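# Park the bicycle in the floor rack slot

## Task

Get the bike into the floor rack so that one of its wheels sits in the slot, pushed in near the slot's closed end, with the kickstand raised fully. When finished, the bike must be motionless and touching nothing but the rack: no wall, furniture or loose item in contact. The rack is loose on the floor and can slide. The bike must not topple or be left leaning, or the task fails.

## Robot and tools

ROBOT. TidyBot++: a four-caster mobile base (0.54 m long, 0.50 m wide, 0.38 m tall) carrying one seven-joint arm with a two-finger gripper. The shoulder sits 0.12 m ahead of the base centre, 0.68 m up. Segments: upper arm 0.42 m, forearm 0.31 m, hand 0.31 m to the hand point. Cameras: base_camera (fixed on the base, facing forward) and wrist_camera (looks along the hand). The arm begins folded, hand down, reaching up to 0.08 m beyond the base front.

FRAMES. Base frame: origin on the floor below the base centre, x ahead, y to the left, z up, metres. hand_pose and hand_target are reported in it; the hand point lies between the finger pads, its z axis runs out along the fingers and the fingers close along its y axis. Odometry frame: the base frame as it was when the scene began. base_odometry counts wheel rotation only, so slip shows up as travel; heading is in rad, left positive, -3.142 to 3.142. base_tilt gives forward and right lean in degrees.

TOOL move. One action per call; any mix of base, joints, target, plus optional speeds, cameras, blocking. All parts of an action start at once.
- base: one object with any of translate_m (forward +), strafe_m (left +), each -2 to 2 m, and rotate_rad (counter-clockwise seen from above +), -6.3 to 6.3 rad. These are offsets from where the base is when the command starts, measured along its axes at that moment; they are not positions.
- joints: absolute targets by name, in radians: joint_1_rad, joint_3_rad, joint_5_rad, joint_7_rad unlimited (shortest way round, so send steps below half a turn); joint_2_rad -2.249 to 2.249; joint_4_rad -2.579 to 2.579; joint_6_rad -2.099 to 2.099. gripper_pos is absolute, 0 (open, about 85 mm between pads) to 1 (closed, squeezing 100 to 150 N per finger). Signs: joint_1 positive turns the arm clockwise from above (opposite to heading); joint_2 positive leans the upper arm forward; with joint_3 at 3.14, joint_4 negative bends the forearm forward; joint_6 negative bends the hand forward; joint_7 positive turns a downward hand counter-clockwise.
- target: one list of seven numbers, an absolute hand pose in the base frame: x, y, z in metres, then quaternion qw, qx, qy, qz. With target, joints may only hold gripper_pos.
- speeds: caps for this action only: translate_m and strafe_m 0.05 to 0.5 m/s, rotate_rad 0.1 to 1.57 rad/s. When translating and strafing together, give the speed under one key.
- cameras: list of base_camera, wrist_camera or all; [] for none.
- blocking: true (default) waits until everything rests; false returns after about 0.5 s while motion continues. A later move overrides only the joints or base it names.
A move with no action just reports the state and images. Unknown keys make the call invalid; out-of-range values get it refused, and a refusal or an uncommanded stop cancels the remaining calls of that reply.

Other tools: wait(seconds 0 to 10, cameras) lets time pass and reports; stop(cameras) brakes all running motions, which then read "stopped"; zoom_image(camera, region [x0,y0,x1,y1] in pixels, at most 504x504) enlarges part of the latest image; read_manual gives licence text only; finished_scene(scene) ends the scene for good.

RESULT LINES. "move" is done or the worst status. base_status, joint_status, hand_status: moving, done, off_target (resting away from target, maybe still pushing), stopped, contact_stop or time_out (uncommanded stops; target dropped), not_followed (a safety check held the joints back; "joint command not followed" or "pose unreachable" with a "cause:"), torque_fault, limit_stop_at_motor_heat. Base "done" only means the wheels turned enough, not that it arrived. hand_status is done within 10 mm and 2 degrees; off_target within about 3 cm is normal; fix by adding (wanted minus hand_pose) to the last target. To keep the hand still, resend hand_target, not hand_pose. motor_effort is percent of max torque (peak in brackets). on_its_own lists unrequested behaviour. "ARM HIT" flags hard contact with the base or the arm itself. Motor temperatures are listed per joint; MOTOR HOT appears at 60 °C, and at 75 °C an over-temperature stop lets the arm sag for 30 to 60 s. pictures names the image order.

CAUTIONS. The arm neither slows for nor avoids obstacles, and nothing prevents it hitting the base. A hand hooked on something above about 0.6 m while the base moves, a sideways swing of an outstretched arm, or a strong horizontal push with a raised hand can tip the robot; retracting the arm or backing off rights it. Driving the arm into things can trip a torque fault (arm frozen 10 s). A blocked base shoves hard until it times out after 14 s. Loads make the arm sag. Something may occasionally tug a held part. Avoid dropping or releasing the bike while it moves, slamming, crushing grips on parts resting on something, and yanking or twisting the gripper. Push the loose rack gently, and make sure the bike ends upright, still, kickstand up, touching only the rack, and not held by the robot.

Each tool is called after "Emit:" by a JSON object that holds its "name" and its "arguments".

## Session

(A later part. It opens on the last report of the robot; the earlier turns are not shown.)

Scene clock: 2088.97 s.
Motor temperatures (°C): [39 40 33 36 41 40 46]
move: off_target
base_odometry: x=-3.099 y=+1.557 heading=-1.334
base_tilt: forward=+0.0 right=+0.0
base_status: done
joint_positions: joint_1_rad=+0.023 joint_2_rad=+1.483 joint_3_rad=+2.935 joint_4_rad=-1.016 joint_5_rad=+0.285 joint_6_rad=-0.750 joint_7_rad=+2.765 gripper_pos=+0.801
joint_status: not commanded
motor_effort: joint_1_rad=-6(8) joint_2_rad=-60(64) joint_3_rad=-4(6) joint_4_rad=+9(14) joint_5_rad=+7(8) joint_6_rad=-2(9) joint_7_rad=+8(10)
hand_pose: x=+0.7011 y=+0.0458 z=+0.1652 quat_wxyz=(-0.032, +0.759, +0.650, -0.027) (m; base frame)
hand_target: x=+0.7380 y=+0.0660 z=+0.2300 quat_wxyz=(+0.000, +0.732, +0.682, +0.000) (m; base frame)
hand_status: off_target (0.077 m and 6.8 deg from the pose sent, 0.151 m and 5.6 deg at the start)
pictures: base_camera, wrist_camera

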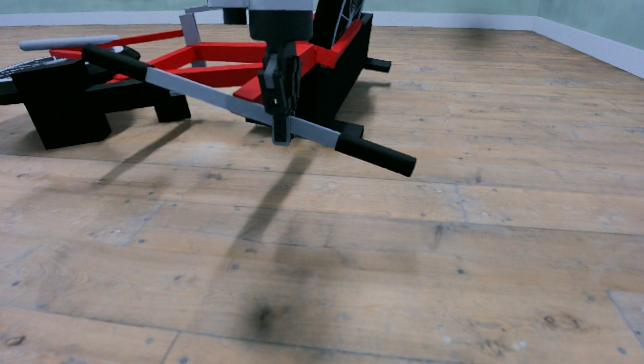

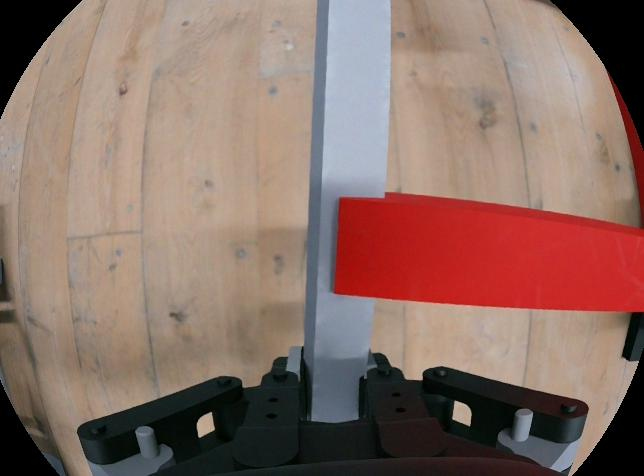

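Emit:
{"name": "move", "arguments": {"base": {"translate_m": 0.07}, "target": [0.745, 0.066, 0.37, 0, 0.7317, 0.6816, 0], "speeds": {"translate_m": 0.05}}}

Scene clock: 2093.20 s.
Motor temperatures (°C): [39 41 33 36 41 40 46]
move: off_target
base_odometry: x=-3.083 y=+1.489 heading=-1.335
base_tilt: forward=+0.1 right=+0.1
base_status: done
joint_positions: joint_1_rad=+0.036 joint_2_rad=+1.326 joint_3_rad=+2.932 joint_4_rad=-1.134 joint_5_rad=+0.275 joint_6_rad=-0.944 joint_7_rad=+2.765 gripper_pos=+0.801
joint_status: not commanded
motor_effort: joint_1_rad=-7(9) joint_2_rad=-73(76) joint_3_rad=-8(9) joint_4_rad=+19(21) joint_5_rad=+5(10) joint_6_rad=+5(8) joint_7_rad=+6(12)
hand_pose: x=+0.6531 y=+0.0299 z=+0.2456 quat_wxyz=(-0.065, +0.752, +0.649, -0.097) (m; base frame)
hand_target: x=+0.7450 y=+0.0660 z=+0.3700 quat_wxyz=(+0.000, +0.732, +0.682, +0.000) (m; base frame)
hand_status: off_target (0.159 m and 14.1 deg from the pose sent, 0.210 m and 6.8 deg at the start)
pictures: base_camera, wrist_camera

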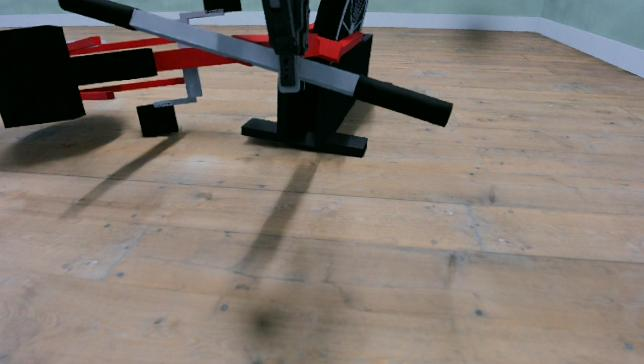

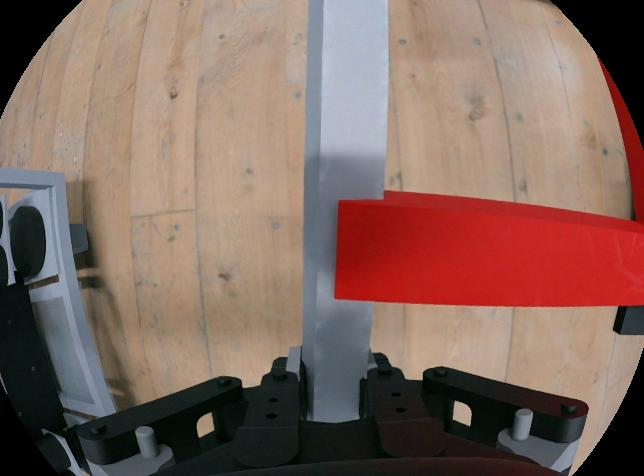

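Emit:
{"name": "move", "arguments": {"base": {"translate_m": 0.05}, "target": [0.74, 0.07, 0.48, 0, 0.7317, 0.6816, 0], "speeds": {"translate_m": 0.05}}}

Scene clock: 2105.73 s.
Motor temperatures (°C): [39 42 33 36 41 40 46]
move: off_target
base_odometry: x=-3.071 y=+1.440 heading=-1.335
base_tilt: forward=+0.0 right=+0.0
base_status: done
joint_positions: joint_1_rad=+0.027 joint_2_rad=+1.196 joint_3_rad=+2.932 joint_4_rad=-1.135 joint_5_rad=+0.240 joint_6_rad=-1.135 joint_7_rad=+2.765 gripper_pos=+0.801
joint_status: not commanded
motor_effort: joint_1_rad=-7(9) joint_2_rad=-81(81) joint_3_rad=-9(9) joint_4_rad=+21(24) joint_5_rad=+4(7) joint_6_rad=+5(8) joint_7_rad=+7(9)
hand_pose: x=+0.6456 y=+0.0294 z=+0.3299 quat_wxyz=(-0.078, +0.753, +0.641, -0.127) (m; base frame)
hand_target: x=+0.7400 y=+0.0700 z=+0.4800 quat_wxyz=(+0.000, +0.732, +0.682, +0.000) (m; base frame)
hand_status: off_target (0.182 m and 17.9 deg from the pose sent, 0.253 m and 14.1 deg at the start)
pictures: base_camera, wrist_camera

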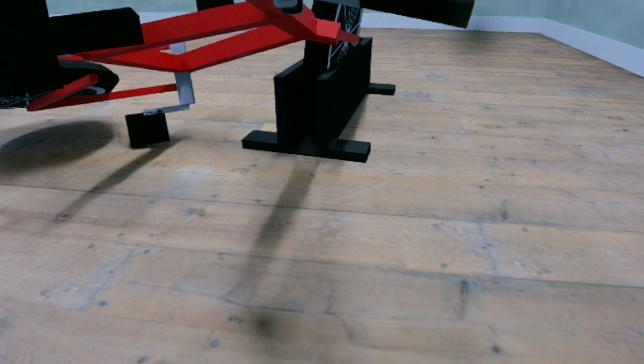

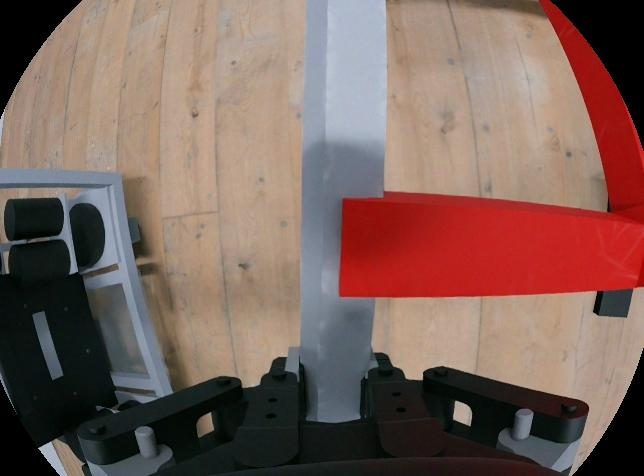

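Emit:
{"name": "move", "arguments": {"base": {"translate_m": 0.07}, "target": [0.75, 0.07, 0.58, 0.1018, 0.7235, 0.674, 0.1093], "speeds": {"translate_m": 0.05}}}

Scene clock: 2118.80 s.
Motor temperatures (°C): [39 43 33 36 41 40 46]
move: off_target
base_odometry: x=-3.055 y=+1.372 heading=-1.336
base_tilt: forward=-0.1 right=+0.0
base_status: done
joint_positions: joint_1_rad=+0.064 joint_2_rad=+0.838 joint_3_rad=+2.924 joint_4_rad=-1.394 joint_5_rad=+0.250 joint_6_rad=-0.943 joint_7_rad=+2.744 gripper_pos=+0.801
joint_status: not commanded
motor_effort: joint_1_rad=-9(13) joint_2_rad=-62(85) joint_3_rad=-11(14) joint_4_rad=+23(26) joint_5_rad=+0(7) joint_6_rad=+4(10) joint_7_rad=+5(11)
hand_pose: x=+0.6752 y=+0.0194 z=+0.4667 quat_wxyz=(+0.015, +0.763, +0.646, -0.014) (m; base frame)
hand_target: x=+0.7500 y=+0.0700 z=+0.5800 quat_wxyz=(+0.102, +0.723, +0.674, +0.109) (m; base frame)
hand_status: off_target (0.145 m and 18.2 deg from the pose sent, 0.274 m and 34.6 deg at the start)
pictures: base_camera, wrist_camera

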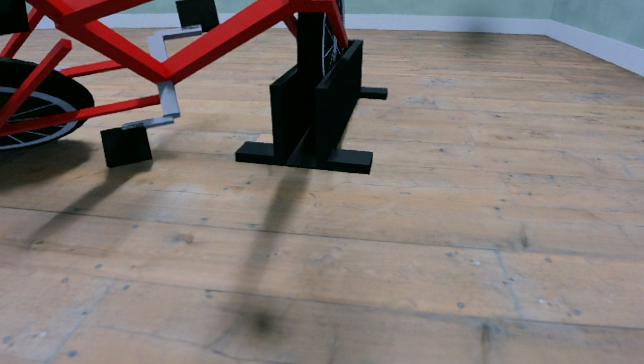

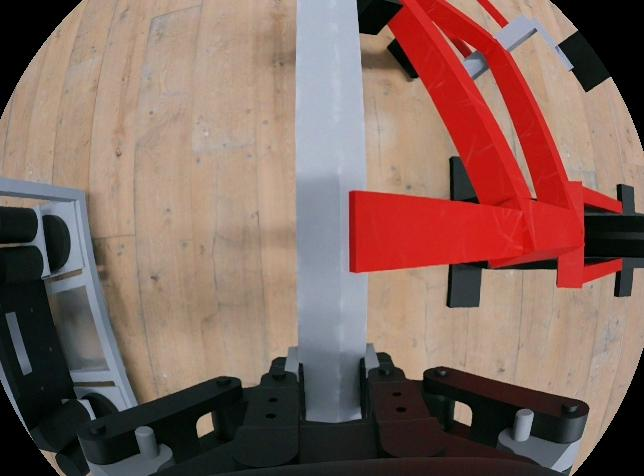

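Emit:
{"name": "move", "arguments": {"base": {"translate_m": 0.14, "strafe_m": -0.02}, "target": [0.74, 0.05, 0.66, 0.0511, 0.7297, 0.6797, 0.0548], "speeds": {"translate_m": 0.06}}}

Scene clock: 2126.73 s.
Motor temperatures (°C): [39 43 33 36 41 40 46]
move: off_target
base_odometry: x=-3.041 y=+1.231 heading=-1.336
base_tilt: forward=+0.0 right=+0.0
base_status: done
joint_positions: joint_1_rad=+0.030 joint_2_rad=+0.818 joint_3_rad=+2.924 joint_4_rad=-1.106 joint_5_rad=+0.229 joint_6_rad=-1.268 joint_7_rad=+2.823 gripper_pos=+0.801
joint_status: not commanded
motor_effort: joint_1_rad=-2(11) joint_2_rad=-60(66) joint_3_rad=-4(13) joint_4_rad=+28(30) joint_5_rad=+0(3) joint_6_rad=+4(12) joint_7_rad=-1(5)
hand_pose: x=+0.7091 y=+0.0245 z=+0.5571 quat_wxyz=(+0.016, +0.749, +0.662, -0.029) (m; base frame)
hand_target: x=+0.7400 y=+0.0500 z=+0.6600 quat_wxyz=(+0.051, +0.730, +0.680, +0.055) (m; base frame)
hand_status: off_target (0.110 m and 10.9 deg from the pose sent, 0.206 m and 10.5 deg at the start)
pictures: base_camera, wrist_camera

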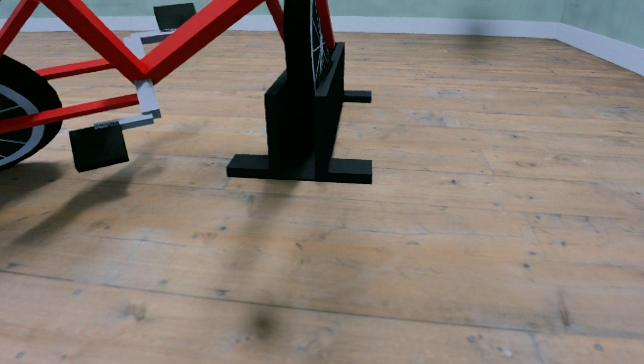

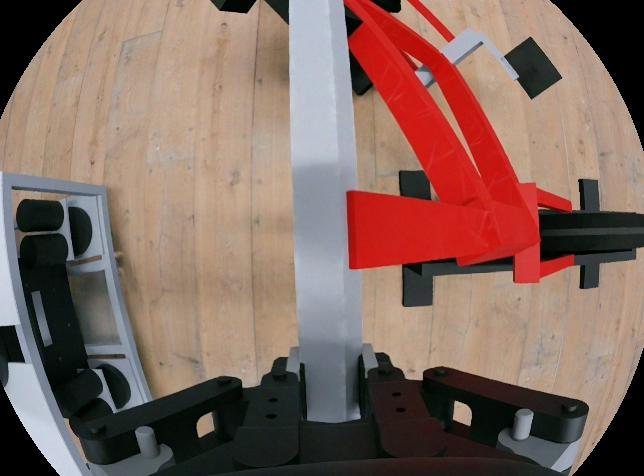

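Emit:
{"name": "move", "arguments": {"base": {"translate_m": 0.12, "strafe_m": -0.01}, "target": [0.74, 0.05, 0.725, 0.0511, 0.7297, 0.6797, 0.0548], "speeds": {"translate_m": 0.05}}}

Scene clock: 2133.07 s.
Motor temperatures (°C): [39 44 33 36 41 40 46]
move: off_target
base_odometry: x=-3.023 y=+1.112 heading=-1.336
base_tilt: forward=+0.0 right=+0.0
base_status: done
joint_positions: joint_1_rad=-0.011 joint_2_rad=+0.816 joint_3_rad=+2.935 joint_4_rad=-0.910 joint_5_rad=+0.203 joint_6_rad=-1.461 joint_7_rad=+2.838 gripper_pos=+0.802
joint_status: not commanded
motor_effort: joint_1_rad=+0(4) joint_2_rad=-62(69) joint_3_rad=-2(5) joint_4_rad=+28(30) joint_5_rad=+1(3) joint_6_rad=+2(6) joint_7_rad=+1(3)
hand_pose: x=+0.7228 y=+0.0411 z=+0.6166 quat_wxyz=(+0.013, +0.748, +0.663, -0.027) (m; base frame)
hand_target: x=+0.7400 y=+0.0500 z=+0.7250 quat_wxyz=(+0.051, +0.730, +0.680, +0.055) (m; base frame)
hand_status: off_target (0.110 m and 10.8 deg from the pose sent, 0.173 m and 10.9 deg at the start)
pictures: base_camera, wrist_camera

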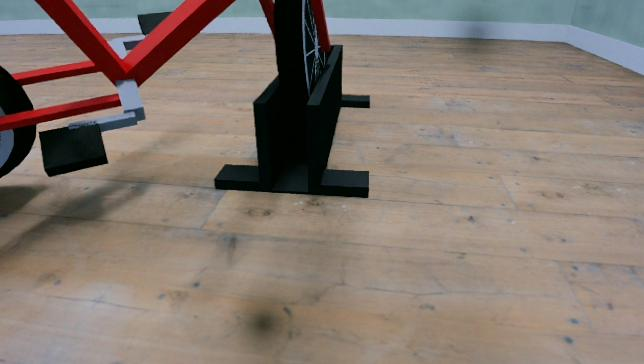

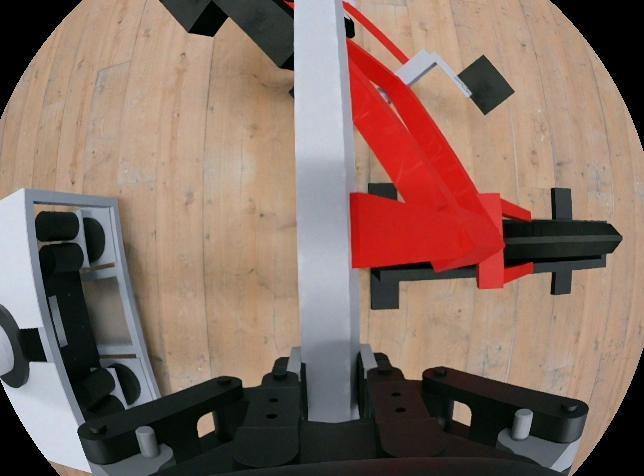

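Emit:
{"name": "move", "arguments": {"base": {"translate_m": 0.1, "strafe_m": 0.0}, "target": [0.74, 0.05, 0.755, 0.0511, 0.7297, 0.6797, 0.0548], "speeds": {"translate_m": 0.05}}}

Scene clock: 2139.37 s.
Motor temperatures (°C): [39 44 33 36 41 40 46]
move: off_target
base_odometry: x=-3.000 y=+1.015 heading=-1.336
base_tilt: forward=-0.1 right=+0.0
base_status: done
joint_positions: joint_1_rad=-0.036 joint_2_rad=+0.818 joint_3_rad=+2.953 joint_4_rad=-0.788 joint_5_rad=+0.184 joint_6_rad=-1.575 joint_7_rad=+2.854 gripper_pos=+0.802
joint_status: not commanded
motor_effort: joint_1_rad=+2(4) joint_2_rad=-61(67) joint_3_rad=-1(2) joint_4_rad=+27(30) joint_5_rad=+2(3) joint_6_rad=+3(6) joint_7_rad=+1(2)
hand_pose: x=+0.7271 y=+0.0494 z=+0.6523 quat_wxyz=(+0.012, +0.747, +0.664, -0.025) (m; base frame)
hand_target: x=+0.7400 y=+0.0500 z=+0.7550 quat_wxyz=(+0.051, +0.730, +0.680, +0.055) (m; base frame)
hand_status: off_target (0.103 m and 10.5 deg from the pose sent, 0.140 m and 10.8 deg at the start)
pictures: base_camera, wrist_camera

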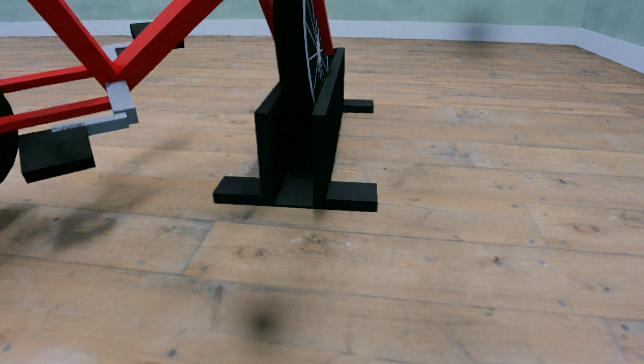

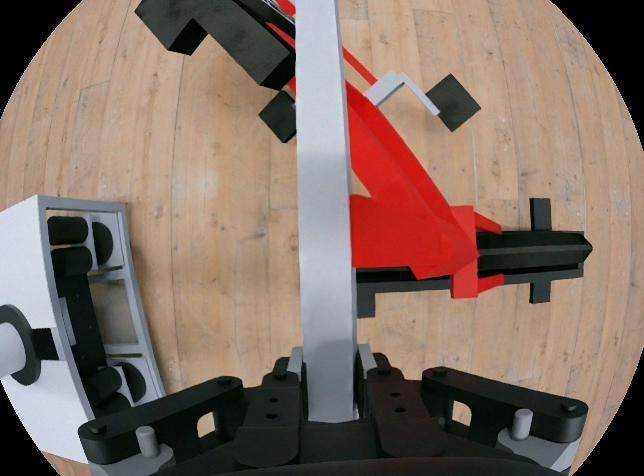

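Emit:
{"name": "move", "arguments": {"base": {"translate_m": 0.08}, "target": [0.74, 0.05, 0.74, 0.0256, 0.7315, 0.6814, 0.0274], "speeds": {"translate_m": 0.05}}}

Scene clock: 2144.53 s.
Motor temperatures (°C): [39 44 33 36 41 40 46]
move: off_target
base_odometry: x=-2.982 y=+0.937 heading=-1.337
base_tilt: forward=+0.0 right=+0.0
base_status: done
joint_positions: joint_1_rad=-0.051 joint_2_rad=+0.856 joint_3_rad=+2.974 joint_4_rad=-0.661 joint_5_rad=+0.170 joint_6_rad=-1.694 joint_7_rad=+2.869 gripper_pos=+0.802
joint_status: not commanded
motor_effort: joint_1_rad=+1(5) joint_2_rad=-53(63) joint_3_rad=+0(2) joint_4_rad=+23(28) joint_5_rad=+1(4) joint_6_rad=+4(8) joint_7_rad=+0(2)
hand_pose: x=+0.7276 y=+0.0494 z=+0.6678 quat_wxyz=(+0.001, +0.748, +0.662, -0.038) (m; base frame)
hand_target: x=+0.7400 y=+0.0500 z=+0.7400 quat_wxyz=(+0.026, +0.731, +0.681, +0.027) (m; base frame)
hand_status: off_target (0.073 m and 8.5 deg from the pose sent, 0.089 m and 6.8 deg at the start)
pictures: base_camera, wrist_camera

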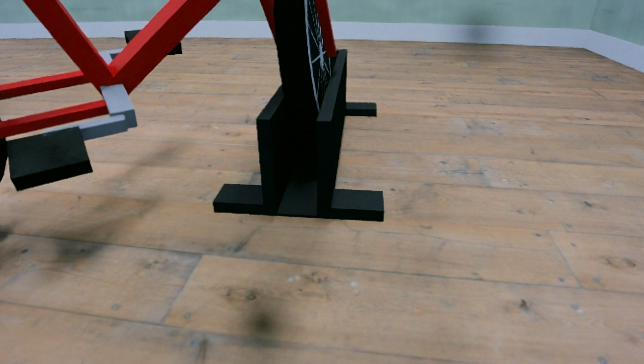

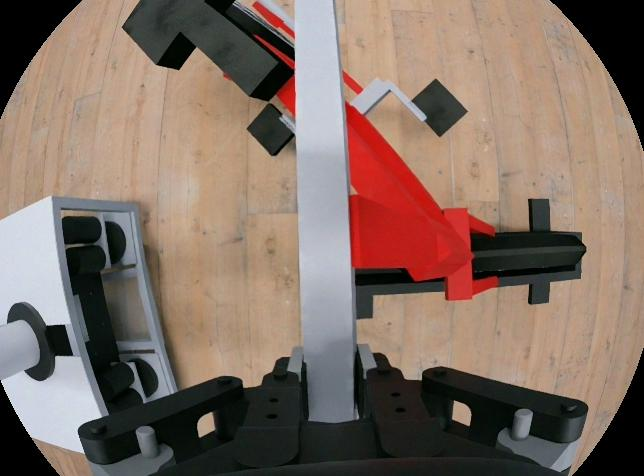

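Emit:
{"name": "move", "arguments": {"target": [0.74, 0.055, 0.735, 0.0223, 0.8203, 0.5704, 0.0325]}}

Scene clock: 2173.47 s.
Motor temperatures (°C): [39 44 33 37 41 40 46]
move: off_target
base_odometry: x=-2.982 y=+0.937 heading=-1.337
base_tilt: forward=+0.0 right=+0.1
base_status: not commanded
joint_positions: joint_1_rad=-0.063 joint_2_rad=+0.854 joint_3_rad=+2.994 joint_4_rad=-0.659 joint_5_rad=+0.152 joint_6_rad=-1.689 joint_7_rad=+2.735 gripper_pos=+0.802
joint_status: not commanded
motor_effort: joint_1_rad=+2(4) joint_2_rad=-56(57) joint_3_rad=+2(3) joint_4_rad=+21(24) joint_5_rad=+2(3) joint_6_rad=-2(5) joint_7_rad=-5(8)
hand_pose: x=+0.7291 y=+0.0537 z=+0.6688 quat_wxyz=(+0.004, +0.791, +0.610, -0.034) (m; base frame)
hand_target: x=+0.7400 y=+0.0550 z=+0.7350 quat_wxyz=(+0.022, +0.820, +0.570, +0.033) (m; base frame)
hand_status: off_target (0.067 m and 9.7 deg from the pose sent, 0.069 m and 15.8 deg at the start)
pictures: base_camera, wrist_camera

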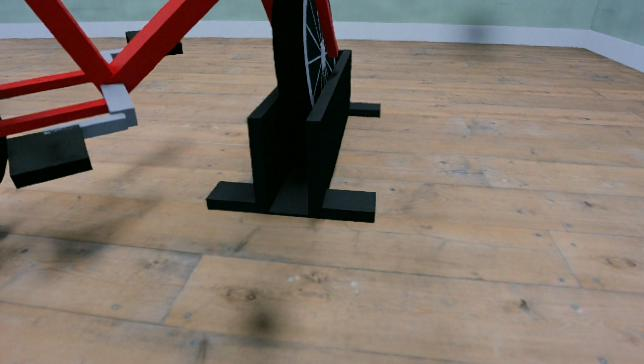

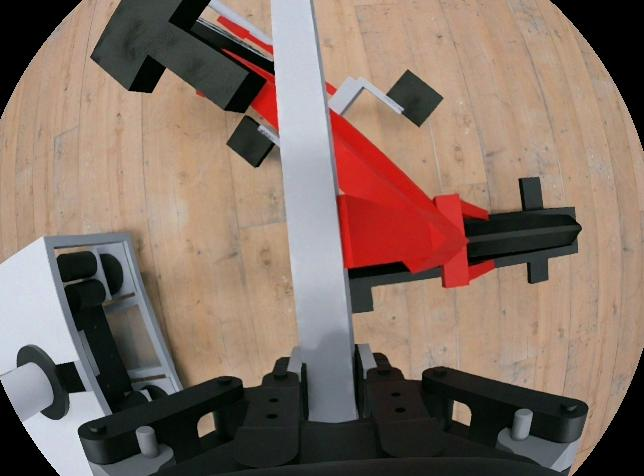

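Emit:
{"name": "move", "arguments": {"target": [0.745, 0.065, 0.74, 0.0183, 0.8893, 0.4573, 0.0356]}}

Emit:
{"name": "move", "arguments": {"target": [0.75, 0.075, 0.74, 0.0146, 0.9343, 0.3564, 0.0374]}}

Scene clock: 2180.50 s.
Motor temperatures (°C): [39 44 33 37 40 40 46]
move: off_target
base_odometry: x=-2.982 y=+0.937 heading=-1.337
base_tilt: forward=+0.0 right=+0.1
base_status: not commanded
joint_positions: joint_1_rad=-0.103 joint_2_rad=+0.864 joint_3_rad=+3.036 joint_4_rad=-0.603 joint_5_rad=+0.117 joint_6_rad=-1.689 joint_7_rad=+2.522 gripper_pos=+0.802
joint_status: not commanded
motor_effort: joint_1_rad=+3(5) joint_2_rad=-56(58) joint_3_rad=+3(4) joint_4_rad=+21(23) joint_5_rad=+3(3) joint_6_rad=+0(4) joint_7_rad=-7(10)
hand_pose: x=+0.7428 y=+0.0733 z=+0.6783 quat_wxyz=(+0.014, +0.850, +0.527, -0.012) (m; base frame)
hand_target: x=+0.7450 y=+0.0650 z=+0.7400 quat_wxyz=(+0.018, +0.889, +0.457, +0.036) (m; base frame)
hand_status: off_target (0.062 m and 10.7 deg from the pose sent, 0.074 m and 22.4 deg at the start)
pictures: base_camera, wrist_camera

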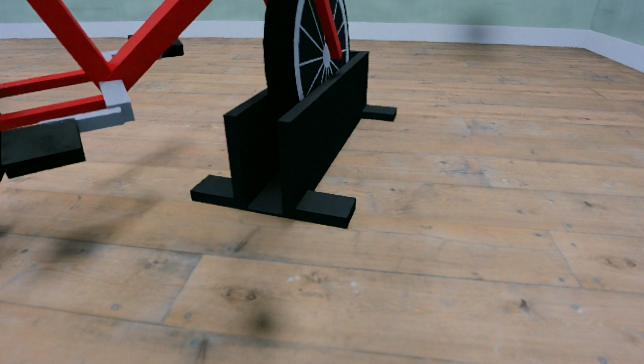

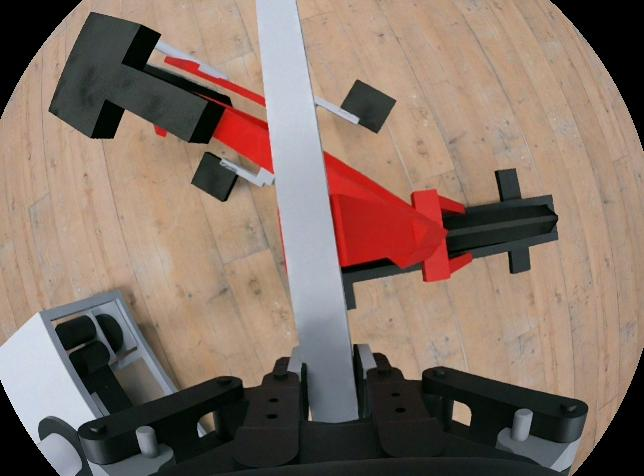

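Scene clock: 2181.57 s.
Motor temperatures (°C): [39 44 33 37 40 40 46]
move: off_target
base_odometry: x=-2.982 y=+0.937 heading=-1.337
base_tilt: forward=-0.1 right=+0.0
base_status: not commanded
joint_positions: joint_1_rad=-0.135 joint_2_rad=+0.881 joint_3_rad=+3.067 joint_4_rad=-0.549 joint_5_rad=+0.081 joint_6_rad=-1.694 joint_7_rad=+2.291 gripper_pos=+0.802
joint_status: not commanded
motor_effort: joint_1_rad=+4(6) joint_2_rad=-56(57) joint_3_rad=+4(6) joint_4_rad=+22(22) joint_5_rad=+4(4) joint_6_rad=+1(3) joint_7_rad=-6(11)
hand_pose: x=+0.7534 y=+0.0927 z=+0.6837 quat_wxyz=(+0.014, +0.902, +0.431, +0.006) (m; base frame)
hand_target: x=+0.7500 y=+0.0750 z=+0.7400 quat_wxyz=(+0.015, +0.934, +0.356, +0.037) (m; base frame)
hand_status: off_target (0.059 m and 10.0 deg from the pose sent, 0.062 m and 22.6 deg at the start)
pictures: base_camera, wrist_camera

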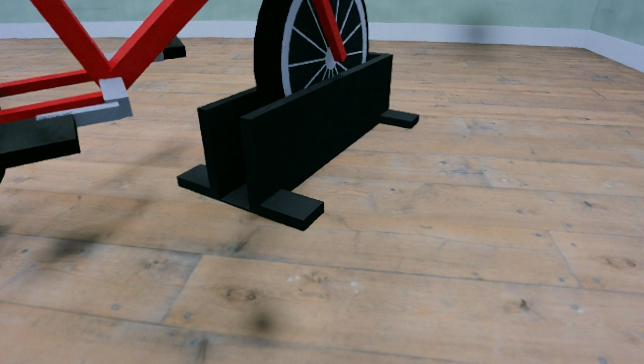

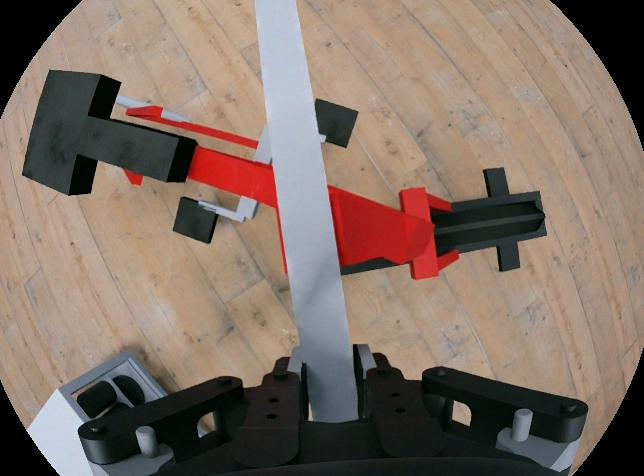

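Emit:
{"name": "move", "arguments": {"target": [0.75, 0.082, 0.74, 0.0089, 0.9748, 0.2231, 0.039]}}

Scene clock: 2188.63 s.
Motor temperatures (°C): [39 45 33 37 40 40 46]
move: off_target
base_odometry: x=-2.982 y=+0.937 heading=-1.337
base_tilt: forward=+0.0 right=+0.0
base_status: not commanded
joint_positions: joint_1_rad=-0.161 joint_2_rad=+0.885 joint_3_rad=+3.096 joint_4_rad=-0.531 joint_5_rad=+0.048 joint_6_rad=-1.695 joint_7_rad=+2.010 gripper_pos=+0.802
joint_status: not commanded
motor_effort: joint_1_rad=+6(8) joint_2_rad=-57(57) joint_3_rad=+5(6) joint_4_rad=+20(22) joint_5_rad=+5(6) joint_6_rad=-2(6) joint_7_rad=-7(12)
hand_pose: x=+0.7555 y=+0.1085 z=+0.6860 quat_wxyz=(+0.008, +0.952, +0.306, +0.015) (m; base frame)
hand_target: x=+0.7500 y=+0.0820 z=+0.7400 quat_wxyz=(+0.009, +0.974, +0.223, +0.039) (m; base frame)
hand_status: off_target (0.060 m and 10.2 deg from the pose sent, 0.057 m and 25.6 deg at the start)
pictures: base_camera, wrist_camera

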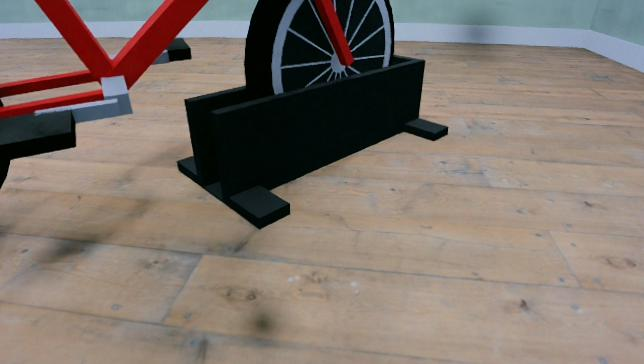

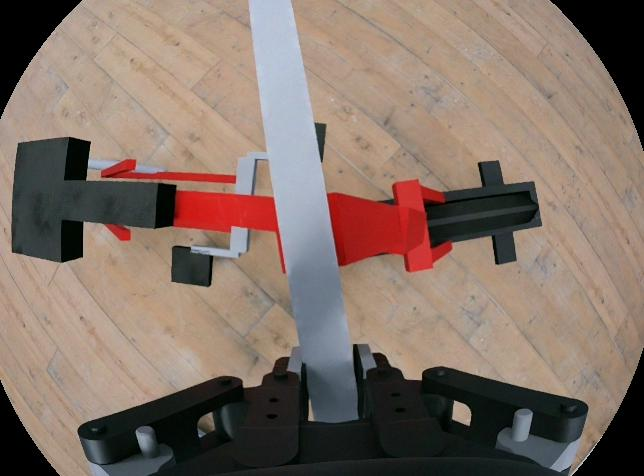

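Emit:
{"name": "move", "arguments": {"base": {"translate_m": 0.05}, "target": [0.75, 0.1, 0.735, 0.0065, 0.9877, 0.1514, 0.0395], "speeds": {"translate_m": 0.05}}}

Scene clock: 2200.30 s.
Motor temperatures (°C): [39 45 33 37 40 40 46]
move: off_target
base_odometry: x=-2.970 y=+0.888 heading=-1.337
base_tilt: forward=+0.0 right=-0.1
base_status: done
joint_positions: joint_1_rad=-0.204 joint_2_rad=+0.879 joint_3_rad=+3.117 joint_4_rad=-0.522 joint_5_rad=+0.030 joint_6_rad=-1.707 joint_7_rad=+1.827 gripper_pos=+0.802
joint_status: not commanded
motor_effort: joint_1_rad=+7(10) joint_2_rad=-51(57) joint_3_rad=+5(7) joint_4_rad=+19(22) joint_5_rad=+5(7) joint_6_rad=+2(6) joint_7_rad=-5(11)
hand_pose: x=+0.7493 y=+0.1322 z=+0.6923 quat_wxyz=(+0.006, +0.972, +0.233, +0.016) (m; base frame)
hand_target: x=+0.7500 y=+0.1000 z=+0.7350 quat_wxyz=(+0.006, +0.988, +0.151, +0.040) (m; base frame)
hand_status: off_target (0.053 m and 9.9 deg from the pose sent, 0.050 m and 18.4 deg at the start)
pictures: base_camera, wrist_camera

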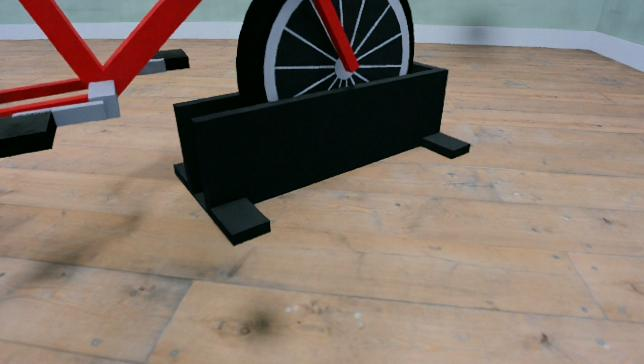

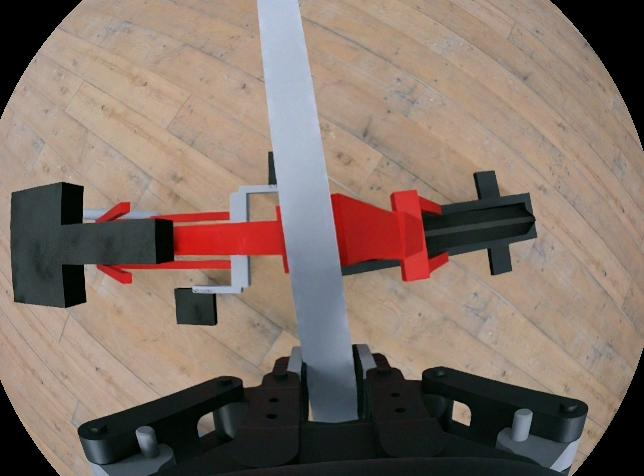

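Emit:
{"name": "move", "arguments": {"base": {"translate_m": 0.02}, "target": [0.75, 0.098, 0.73, 0.0032, 0.9952, 0.0898, 0.0398], "speeds": {"translate_m": 0.05}}}

Scene clock: 2205.13 s.
Motor temperatures (°C): [39 45 33 37 40 40 46]
move: off_target
base_odometry: x=-2.966 y=+0.868 heading=-1.338
base_tilt: forward=+0.0 right=+0.0
base_status: done
joint_positions: joint_1_rad=-0.210 joint_2_rad=+0.876 joint_3_rad=+3.124 joint_4_rad=-0.526 joint_5_rad=+0.024 joint_6_rad=-1.707 joint_7_rad=+1.718 gripper_pos=+0.802
joint_status: not commanded
motor_effort: joint_1_rad=+8(11) joint_2_rad=-53(56) joint_3_rad=+6(8) joint_4_rad=+20(22) joint_5_rad=+5(6) joint_6_rad=+0(6) joint_7_rad=-6(9)
hand_pose: x=+0.7476 y=+0.1354 z=+0.6927 quat_wxyz=(+0.004, +0.983, +0.182, +0.016) (m; base frame)
hand_target: x=+0.7500 y=+0.0980 z=+0.7300 quat_wxyz=(+0.003, +0.995, +0.090, +0.040) (m; base frame)
hand_status: off_target (0.053 m and 11.0 deg from the pose sent, 0.051 m and 16.9 deg at the start)
pictures: base_camera, wrist_camera

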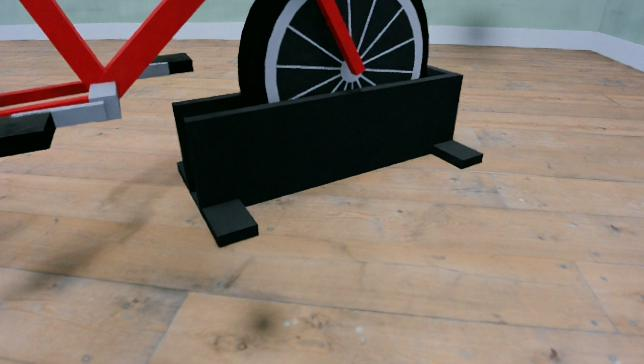

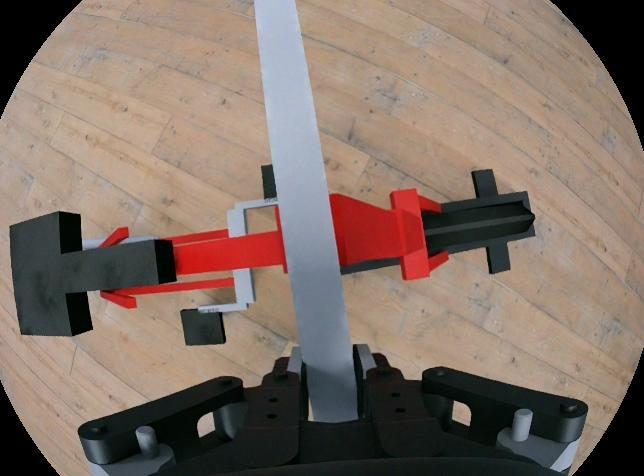

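Emit:
{"name": "zoom_image", "arguments": {"camera": "wrist_camera", "region": [400, 150, 580, 300]}}

Emit:
{"name": "zoom_image", "arguments": {"camera": "base_camera", "region": [160, 0, 500, 260]}}

Scaled by 2.800.

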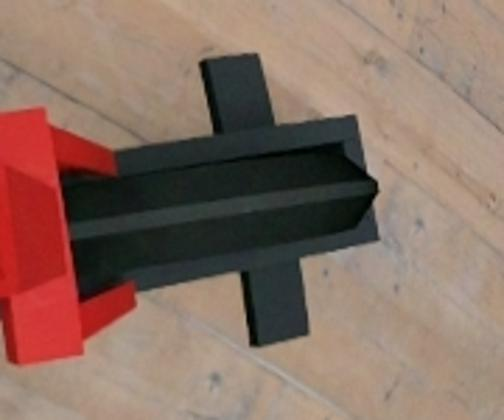

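Scaled by 1.482.

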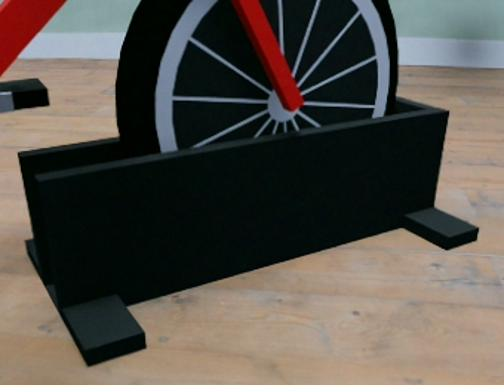

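Emit:
{"name": "move", "arguments": {"base": {"translate_m": 0.03, "strafe_m": -0.05}, "speeds": {"translate_m": 0.05}}}

Emit:
{"name": "zoom_image", "arguments": {"camera": "wrist_camera", "region": [400, 150, 580, 300]}}

Emit:
{"name": "zoom_image", "arguments": {"camera": "base_camera", "region": [160, 0, 500, 260]}}

Scene clock: 2224.23 s.
Motor temperatures (°C): [39 45 33 37 40 40 46]
move: done
base_odometry: x=-3.007 y=+0.828 heading=-1.338
base_tilt: forward=+0.0 right=+0.0
base_status: done
joint_positions: joint_1_rad=-0.213 joint_2_rad=+0.876 joint_3_rad=+3.127 joint_4_rad=-0.526 joint_5_rad=+0.018 joint_6_rad=-1.707 joint_7_rad=+1.711 gripper_pos=+0.802
joint_status: not commanded
motor_effort: joint_1_rad=+9(12) joint_2_rad=-51(53) joint_3_rad=+7(8) joint_4_rad=+18(20) joint_5_rad=+5(7) joint_6_rad=+3(3) joint_7_rad=-5(6)
hand_pose: x=+0.7471 y=+0.1375 z=+0.6931 quat_wxyz=(+0.002, +0.984, +0.179, +0.016) (m; base frame)
hand_target: x=+0.7500 y=+0.0980 z=+0.7300 quat_wxyz=(+0.003, +0.995, +0.090, +0.040) (m; base frame)
hand_status: not commanded
pictures: base_camera, wrist_camera

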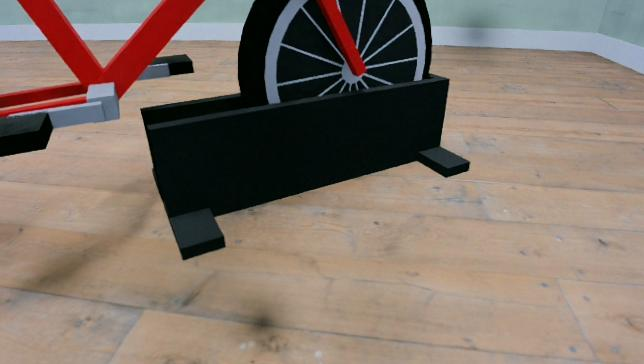

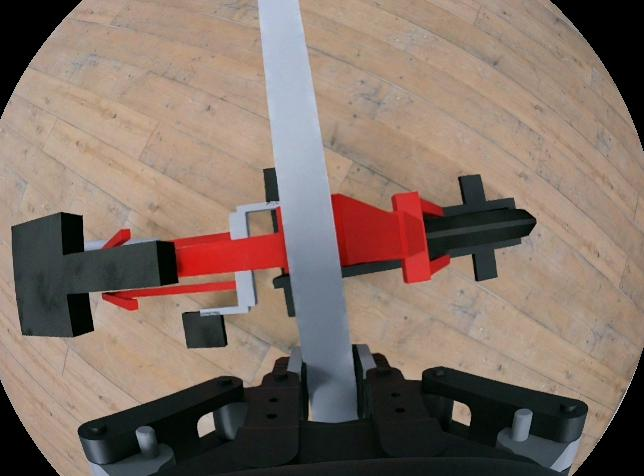

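Scaled by 2.800.

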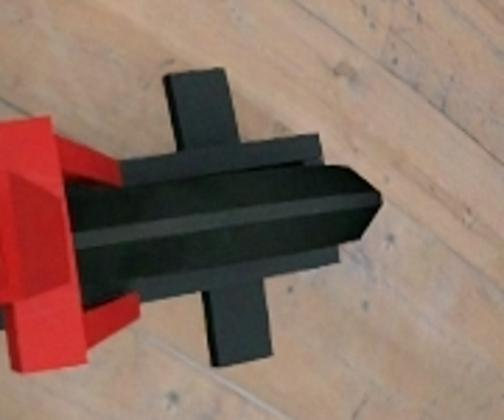

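Scaled by 1.482.

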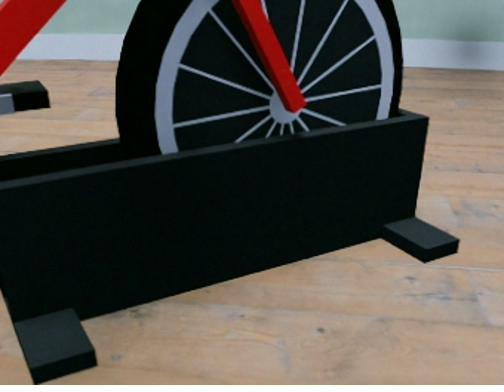

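Emit:
{"name": "move", "arguments": {"base": {"translate_m": 0.015, "strafe_m": -0.026}, "speeds": {"translate_m": 0.05}}}

Emit:
{"name": "zoom_image", "arguments": {"camera": "wrist_camera", "region": [400, 150, 580, 300]}}

Emit:
{"name": "zoom_image", "arguments": {"camera": "base_camera", "region": [160, 0, 500, 260]}}

Scene clock: 2228.50 s.
Motor temperatures (°C): [39 45 33 37 40 40 46]
move: done
base_odometry: x=-3.029 y=+0.807 heading=-1.337
base_tilt: forward=+0.0 right=+0.0
base_status: done
joint_positions: joint_1_rad=-0.245 joint_2_rad=+0.875 joint_3_rad=+3.127 joint_4_rad=-0.526 joint_5_rad=-0.006 joint_6_rad=-1.707 joint_7_rad=+1.701 gripper_pos=+0.807
joint_status: not commanded
motor_effort: joint_1_rad=+15(18) joint_2_rad=-51(52) joint_3_rad=+8(10) joint_4_rad=+19(21) joint_5_rad=+7(9) joint_6_rad=+4(5) joint_7_rad=-3(5)
hand_pose: x=+0.7403 y=+0.1651 z=+0.6938 quat_wxyz=(-0.010, +0.981, +0.192, +0.016) (m; base frame)
hand_target: x=+0.7500 y=+0.0980 z=+0.7300 quat_wxyz=(+0.003, +0.995, +0.090, +0.040) (m; base frame)
hand_status: not commanded
pictures: base_camera, wrist_camera

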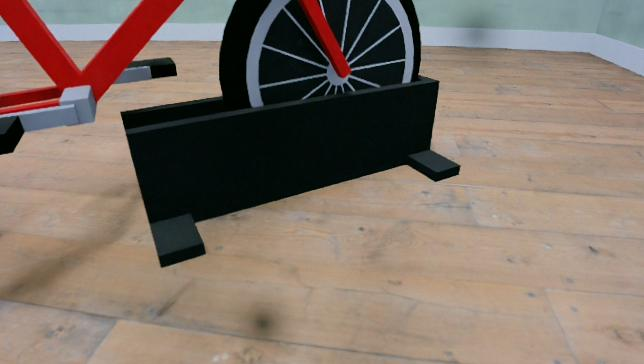

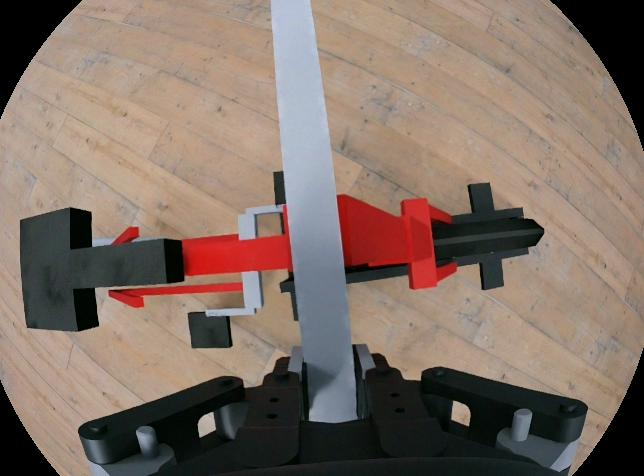

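Scaled by 2.800.

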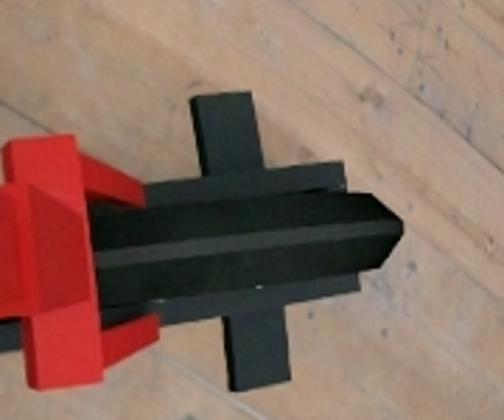

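Scaled by 1.482.

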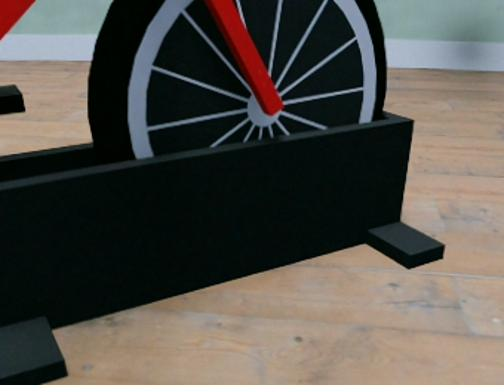

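Emit:
{"name": "move", "arguments": {"base": {"translate_m": -0.045, "strafe_m": 0.005}, "target": [0.75, 0.098, 0.72, 0.0032, 0.9952, 0.0898, 0.0398], "speeds": {"translate_m": 0.05}}}

Scene clock: 2237.67 s.
Motor temperatures (°C): [39 45 33 37 40 40 46]
move: off_target
base_odometry: x=-3.035 y=+0.852 heading=-1.337
base_tilt: forward=+0.0 right=+0.0
base_status: done
joint_positions: joint_1_rad=-0.201 joint_2_rad=+0.866 joint_3_rad=+3.134 joint_4_rad=-0.558 joint_5_rad=-0.006 joint_6_rad=-1.674 joint_7_rad=+1.701 gripper_pos=+0.807
joint_status: not commanded
motor_effort: joint_1_rad=+6(14) joint_2_rad=-51(55) joint_3_rad=+5(8) joint_4_rad=+16(19) joint_5_rad=+4(7) joint_6_rad=-5(9) joint_7_rad=-8(8)
hand_pose: x=+0.7498 y=+0.1350 z=+0.6899 quat_wxyz=(-0.007, +0.986, +0.167, +0.022) (m; base frame)
hand_target: x=+0.7500 y=+0.0980 z=+0.7200 quat_wxyz=(+0.003, +0.995, +0.090, +0.040) (m; base frame)
hand_status: off_target (0.048 m and 9.3 deg from the pose sent, 0.073 m and 12.2 deg at the start)
pictures: base_camera, wrist_camera

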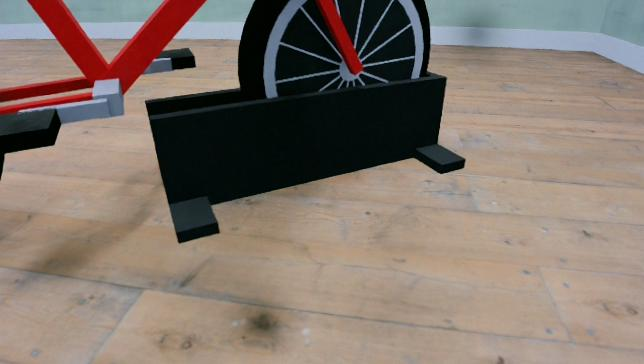

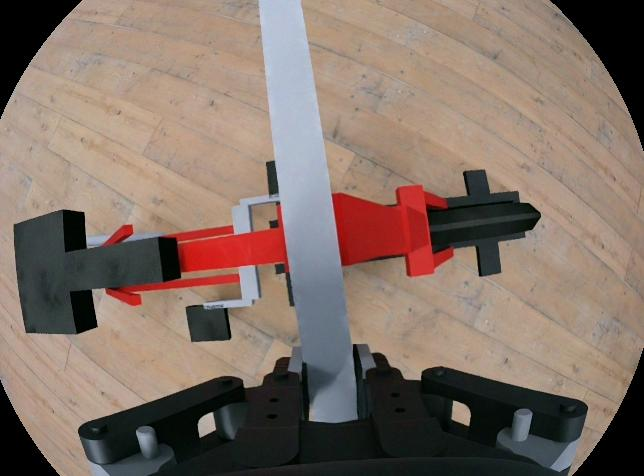

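Emit:
{"name": "move", "arguments": {"base": {"translate_m": -0.05, "strafe_m": -0.01}, "target": [0.75, 0.098, 0.705, 0.0032, 0.9952, 0.0898, 0.0398], "speeds": {"translate_m": 0.05}}}

Scene clock: 2241.97 s.
Motor temperatures (°C): [39 45 33 36 40 40 46]
move: off_target
base_odometry: x=-3.056 y=+0.898 heading=-1.337
base_tilt: forward=-0.1 right=+0.0
base_status: done
joint_positions: joint_1_rad=-0.188 joint_2_rad=+0.852 joint_3_rad=+3.136 joint_4_rad=-0.621 joint_5_rad=-0.006 joint_6_rad=-1.629 joint_7_rad=+1.701 gripper_pos=+0.807
joint_status: not commanded
motor_effort: joint_1_rad=+4(8) joint_2_rad=-50(55) joint_3_rad=+4(6) joint_4_rad=+15(18) joint_5_rad=+2(4) joint_6_rad=-7(9) joint_7_rad=-7(9)
hand_pose: x=+0.7487 y=+0.1253 z=+0.6786 quat_wxyz=(-0.006, +0.987, +0.160, +0.020) (m; base frame)
hand_target: x=+0.7500 y=+0.0980 z=+0.7050 quat_wxyz=(+0.003, +0.995, +0.090, +0.040) (m; base frame)
hand_status: off_target (0.038 m and 8.5 deg from the pose sent, 0.040 m and 9.3 deg at the start)
pictures: base_camera, wrist_camera

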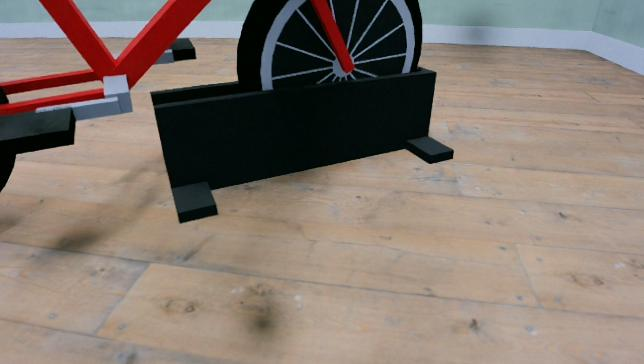

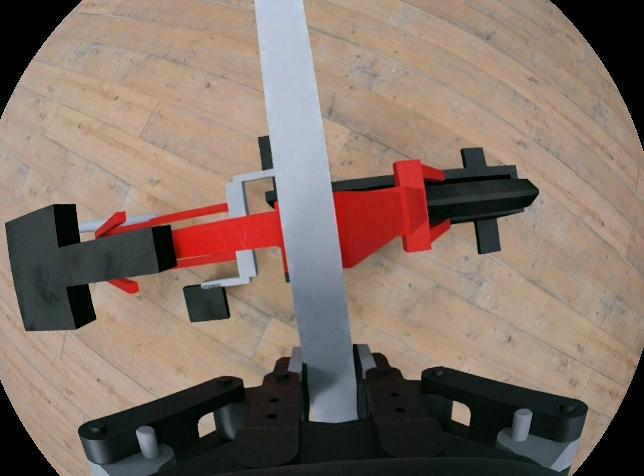

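Emit:
{"name": "move", "arguments": {"base": {"translate_m": -0.05, "strafe_m": -0.01}, "target": [0.75, 0.098, 0.69, 0.0032, 0.9952, 0.0898, 0.0398], "speeds": {"translate_m": 0.05}}}

Scene clock: 2249.07 s.
Motor temperatures (°C): [39 45 33 36 40 40 46]
move: off_target
base_odometry: x=-3.077 y=+0.945 heading=-1.337
base_tilt: forward=-0.1 right=+0.0
base_status: done
joint_positions: joint_1_rad=-0.182 joint_2_rad=+0.837 joint_3_rad=+3.137 joint_4_rad=-0.670 joint_5_rad=-0.006 joint_6_rad=-1.571 joint_7_rad=+1.701 gripper_pos=+0.807
joint_status: not commanded
motor_effort: joint_1_rad=+2(4) joint_2_rad=-49(53) joint_3_rad=+2(4) joint_4_rad=+15(16) joint_5_rad=-1(2) joint_6_rad=-8(9) joint_7_rad=-8(8)
hand_pose: x=+0.7534 y=+0.1224 z=+0.6732 quat_wxyz=(-0.006, +0.987, +0.157, +0.032) (m; base frame)
hand_target: x=+0.7500 y=+0.0980 z=+0.6900 quat_wxyz=(+0.003, +0.995, +0.090, +0.040) (m; base frame)
hand_status: off_target (0.030 m and 7.9 deg from the pose sent, 0.030 m and 8.5 deg at the start)
pictures: base_camera, wrist_camera

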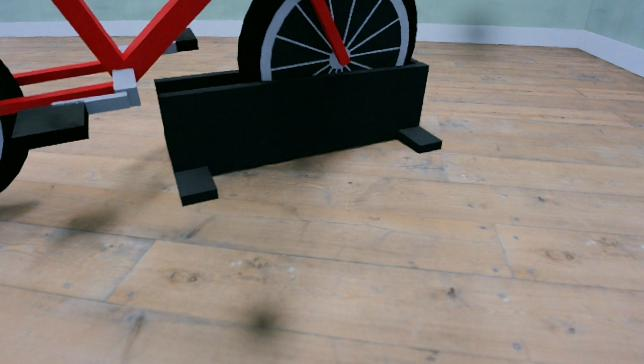

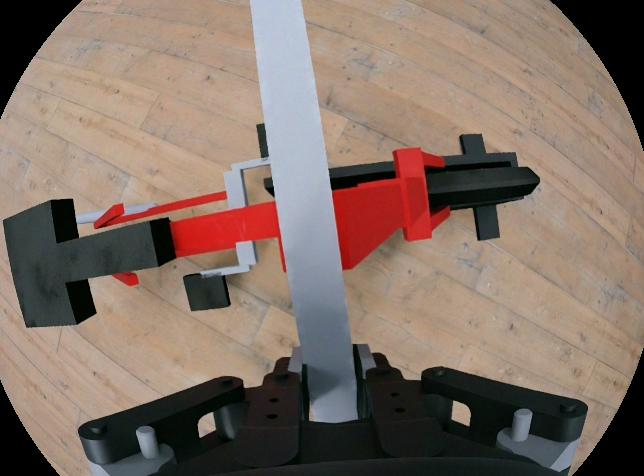

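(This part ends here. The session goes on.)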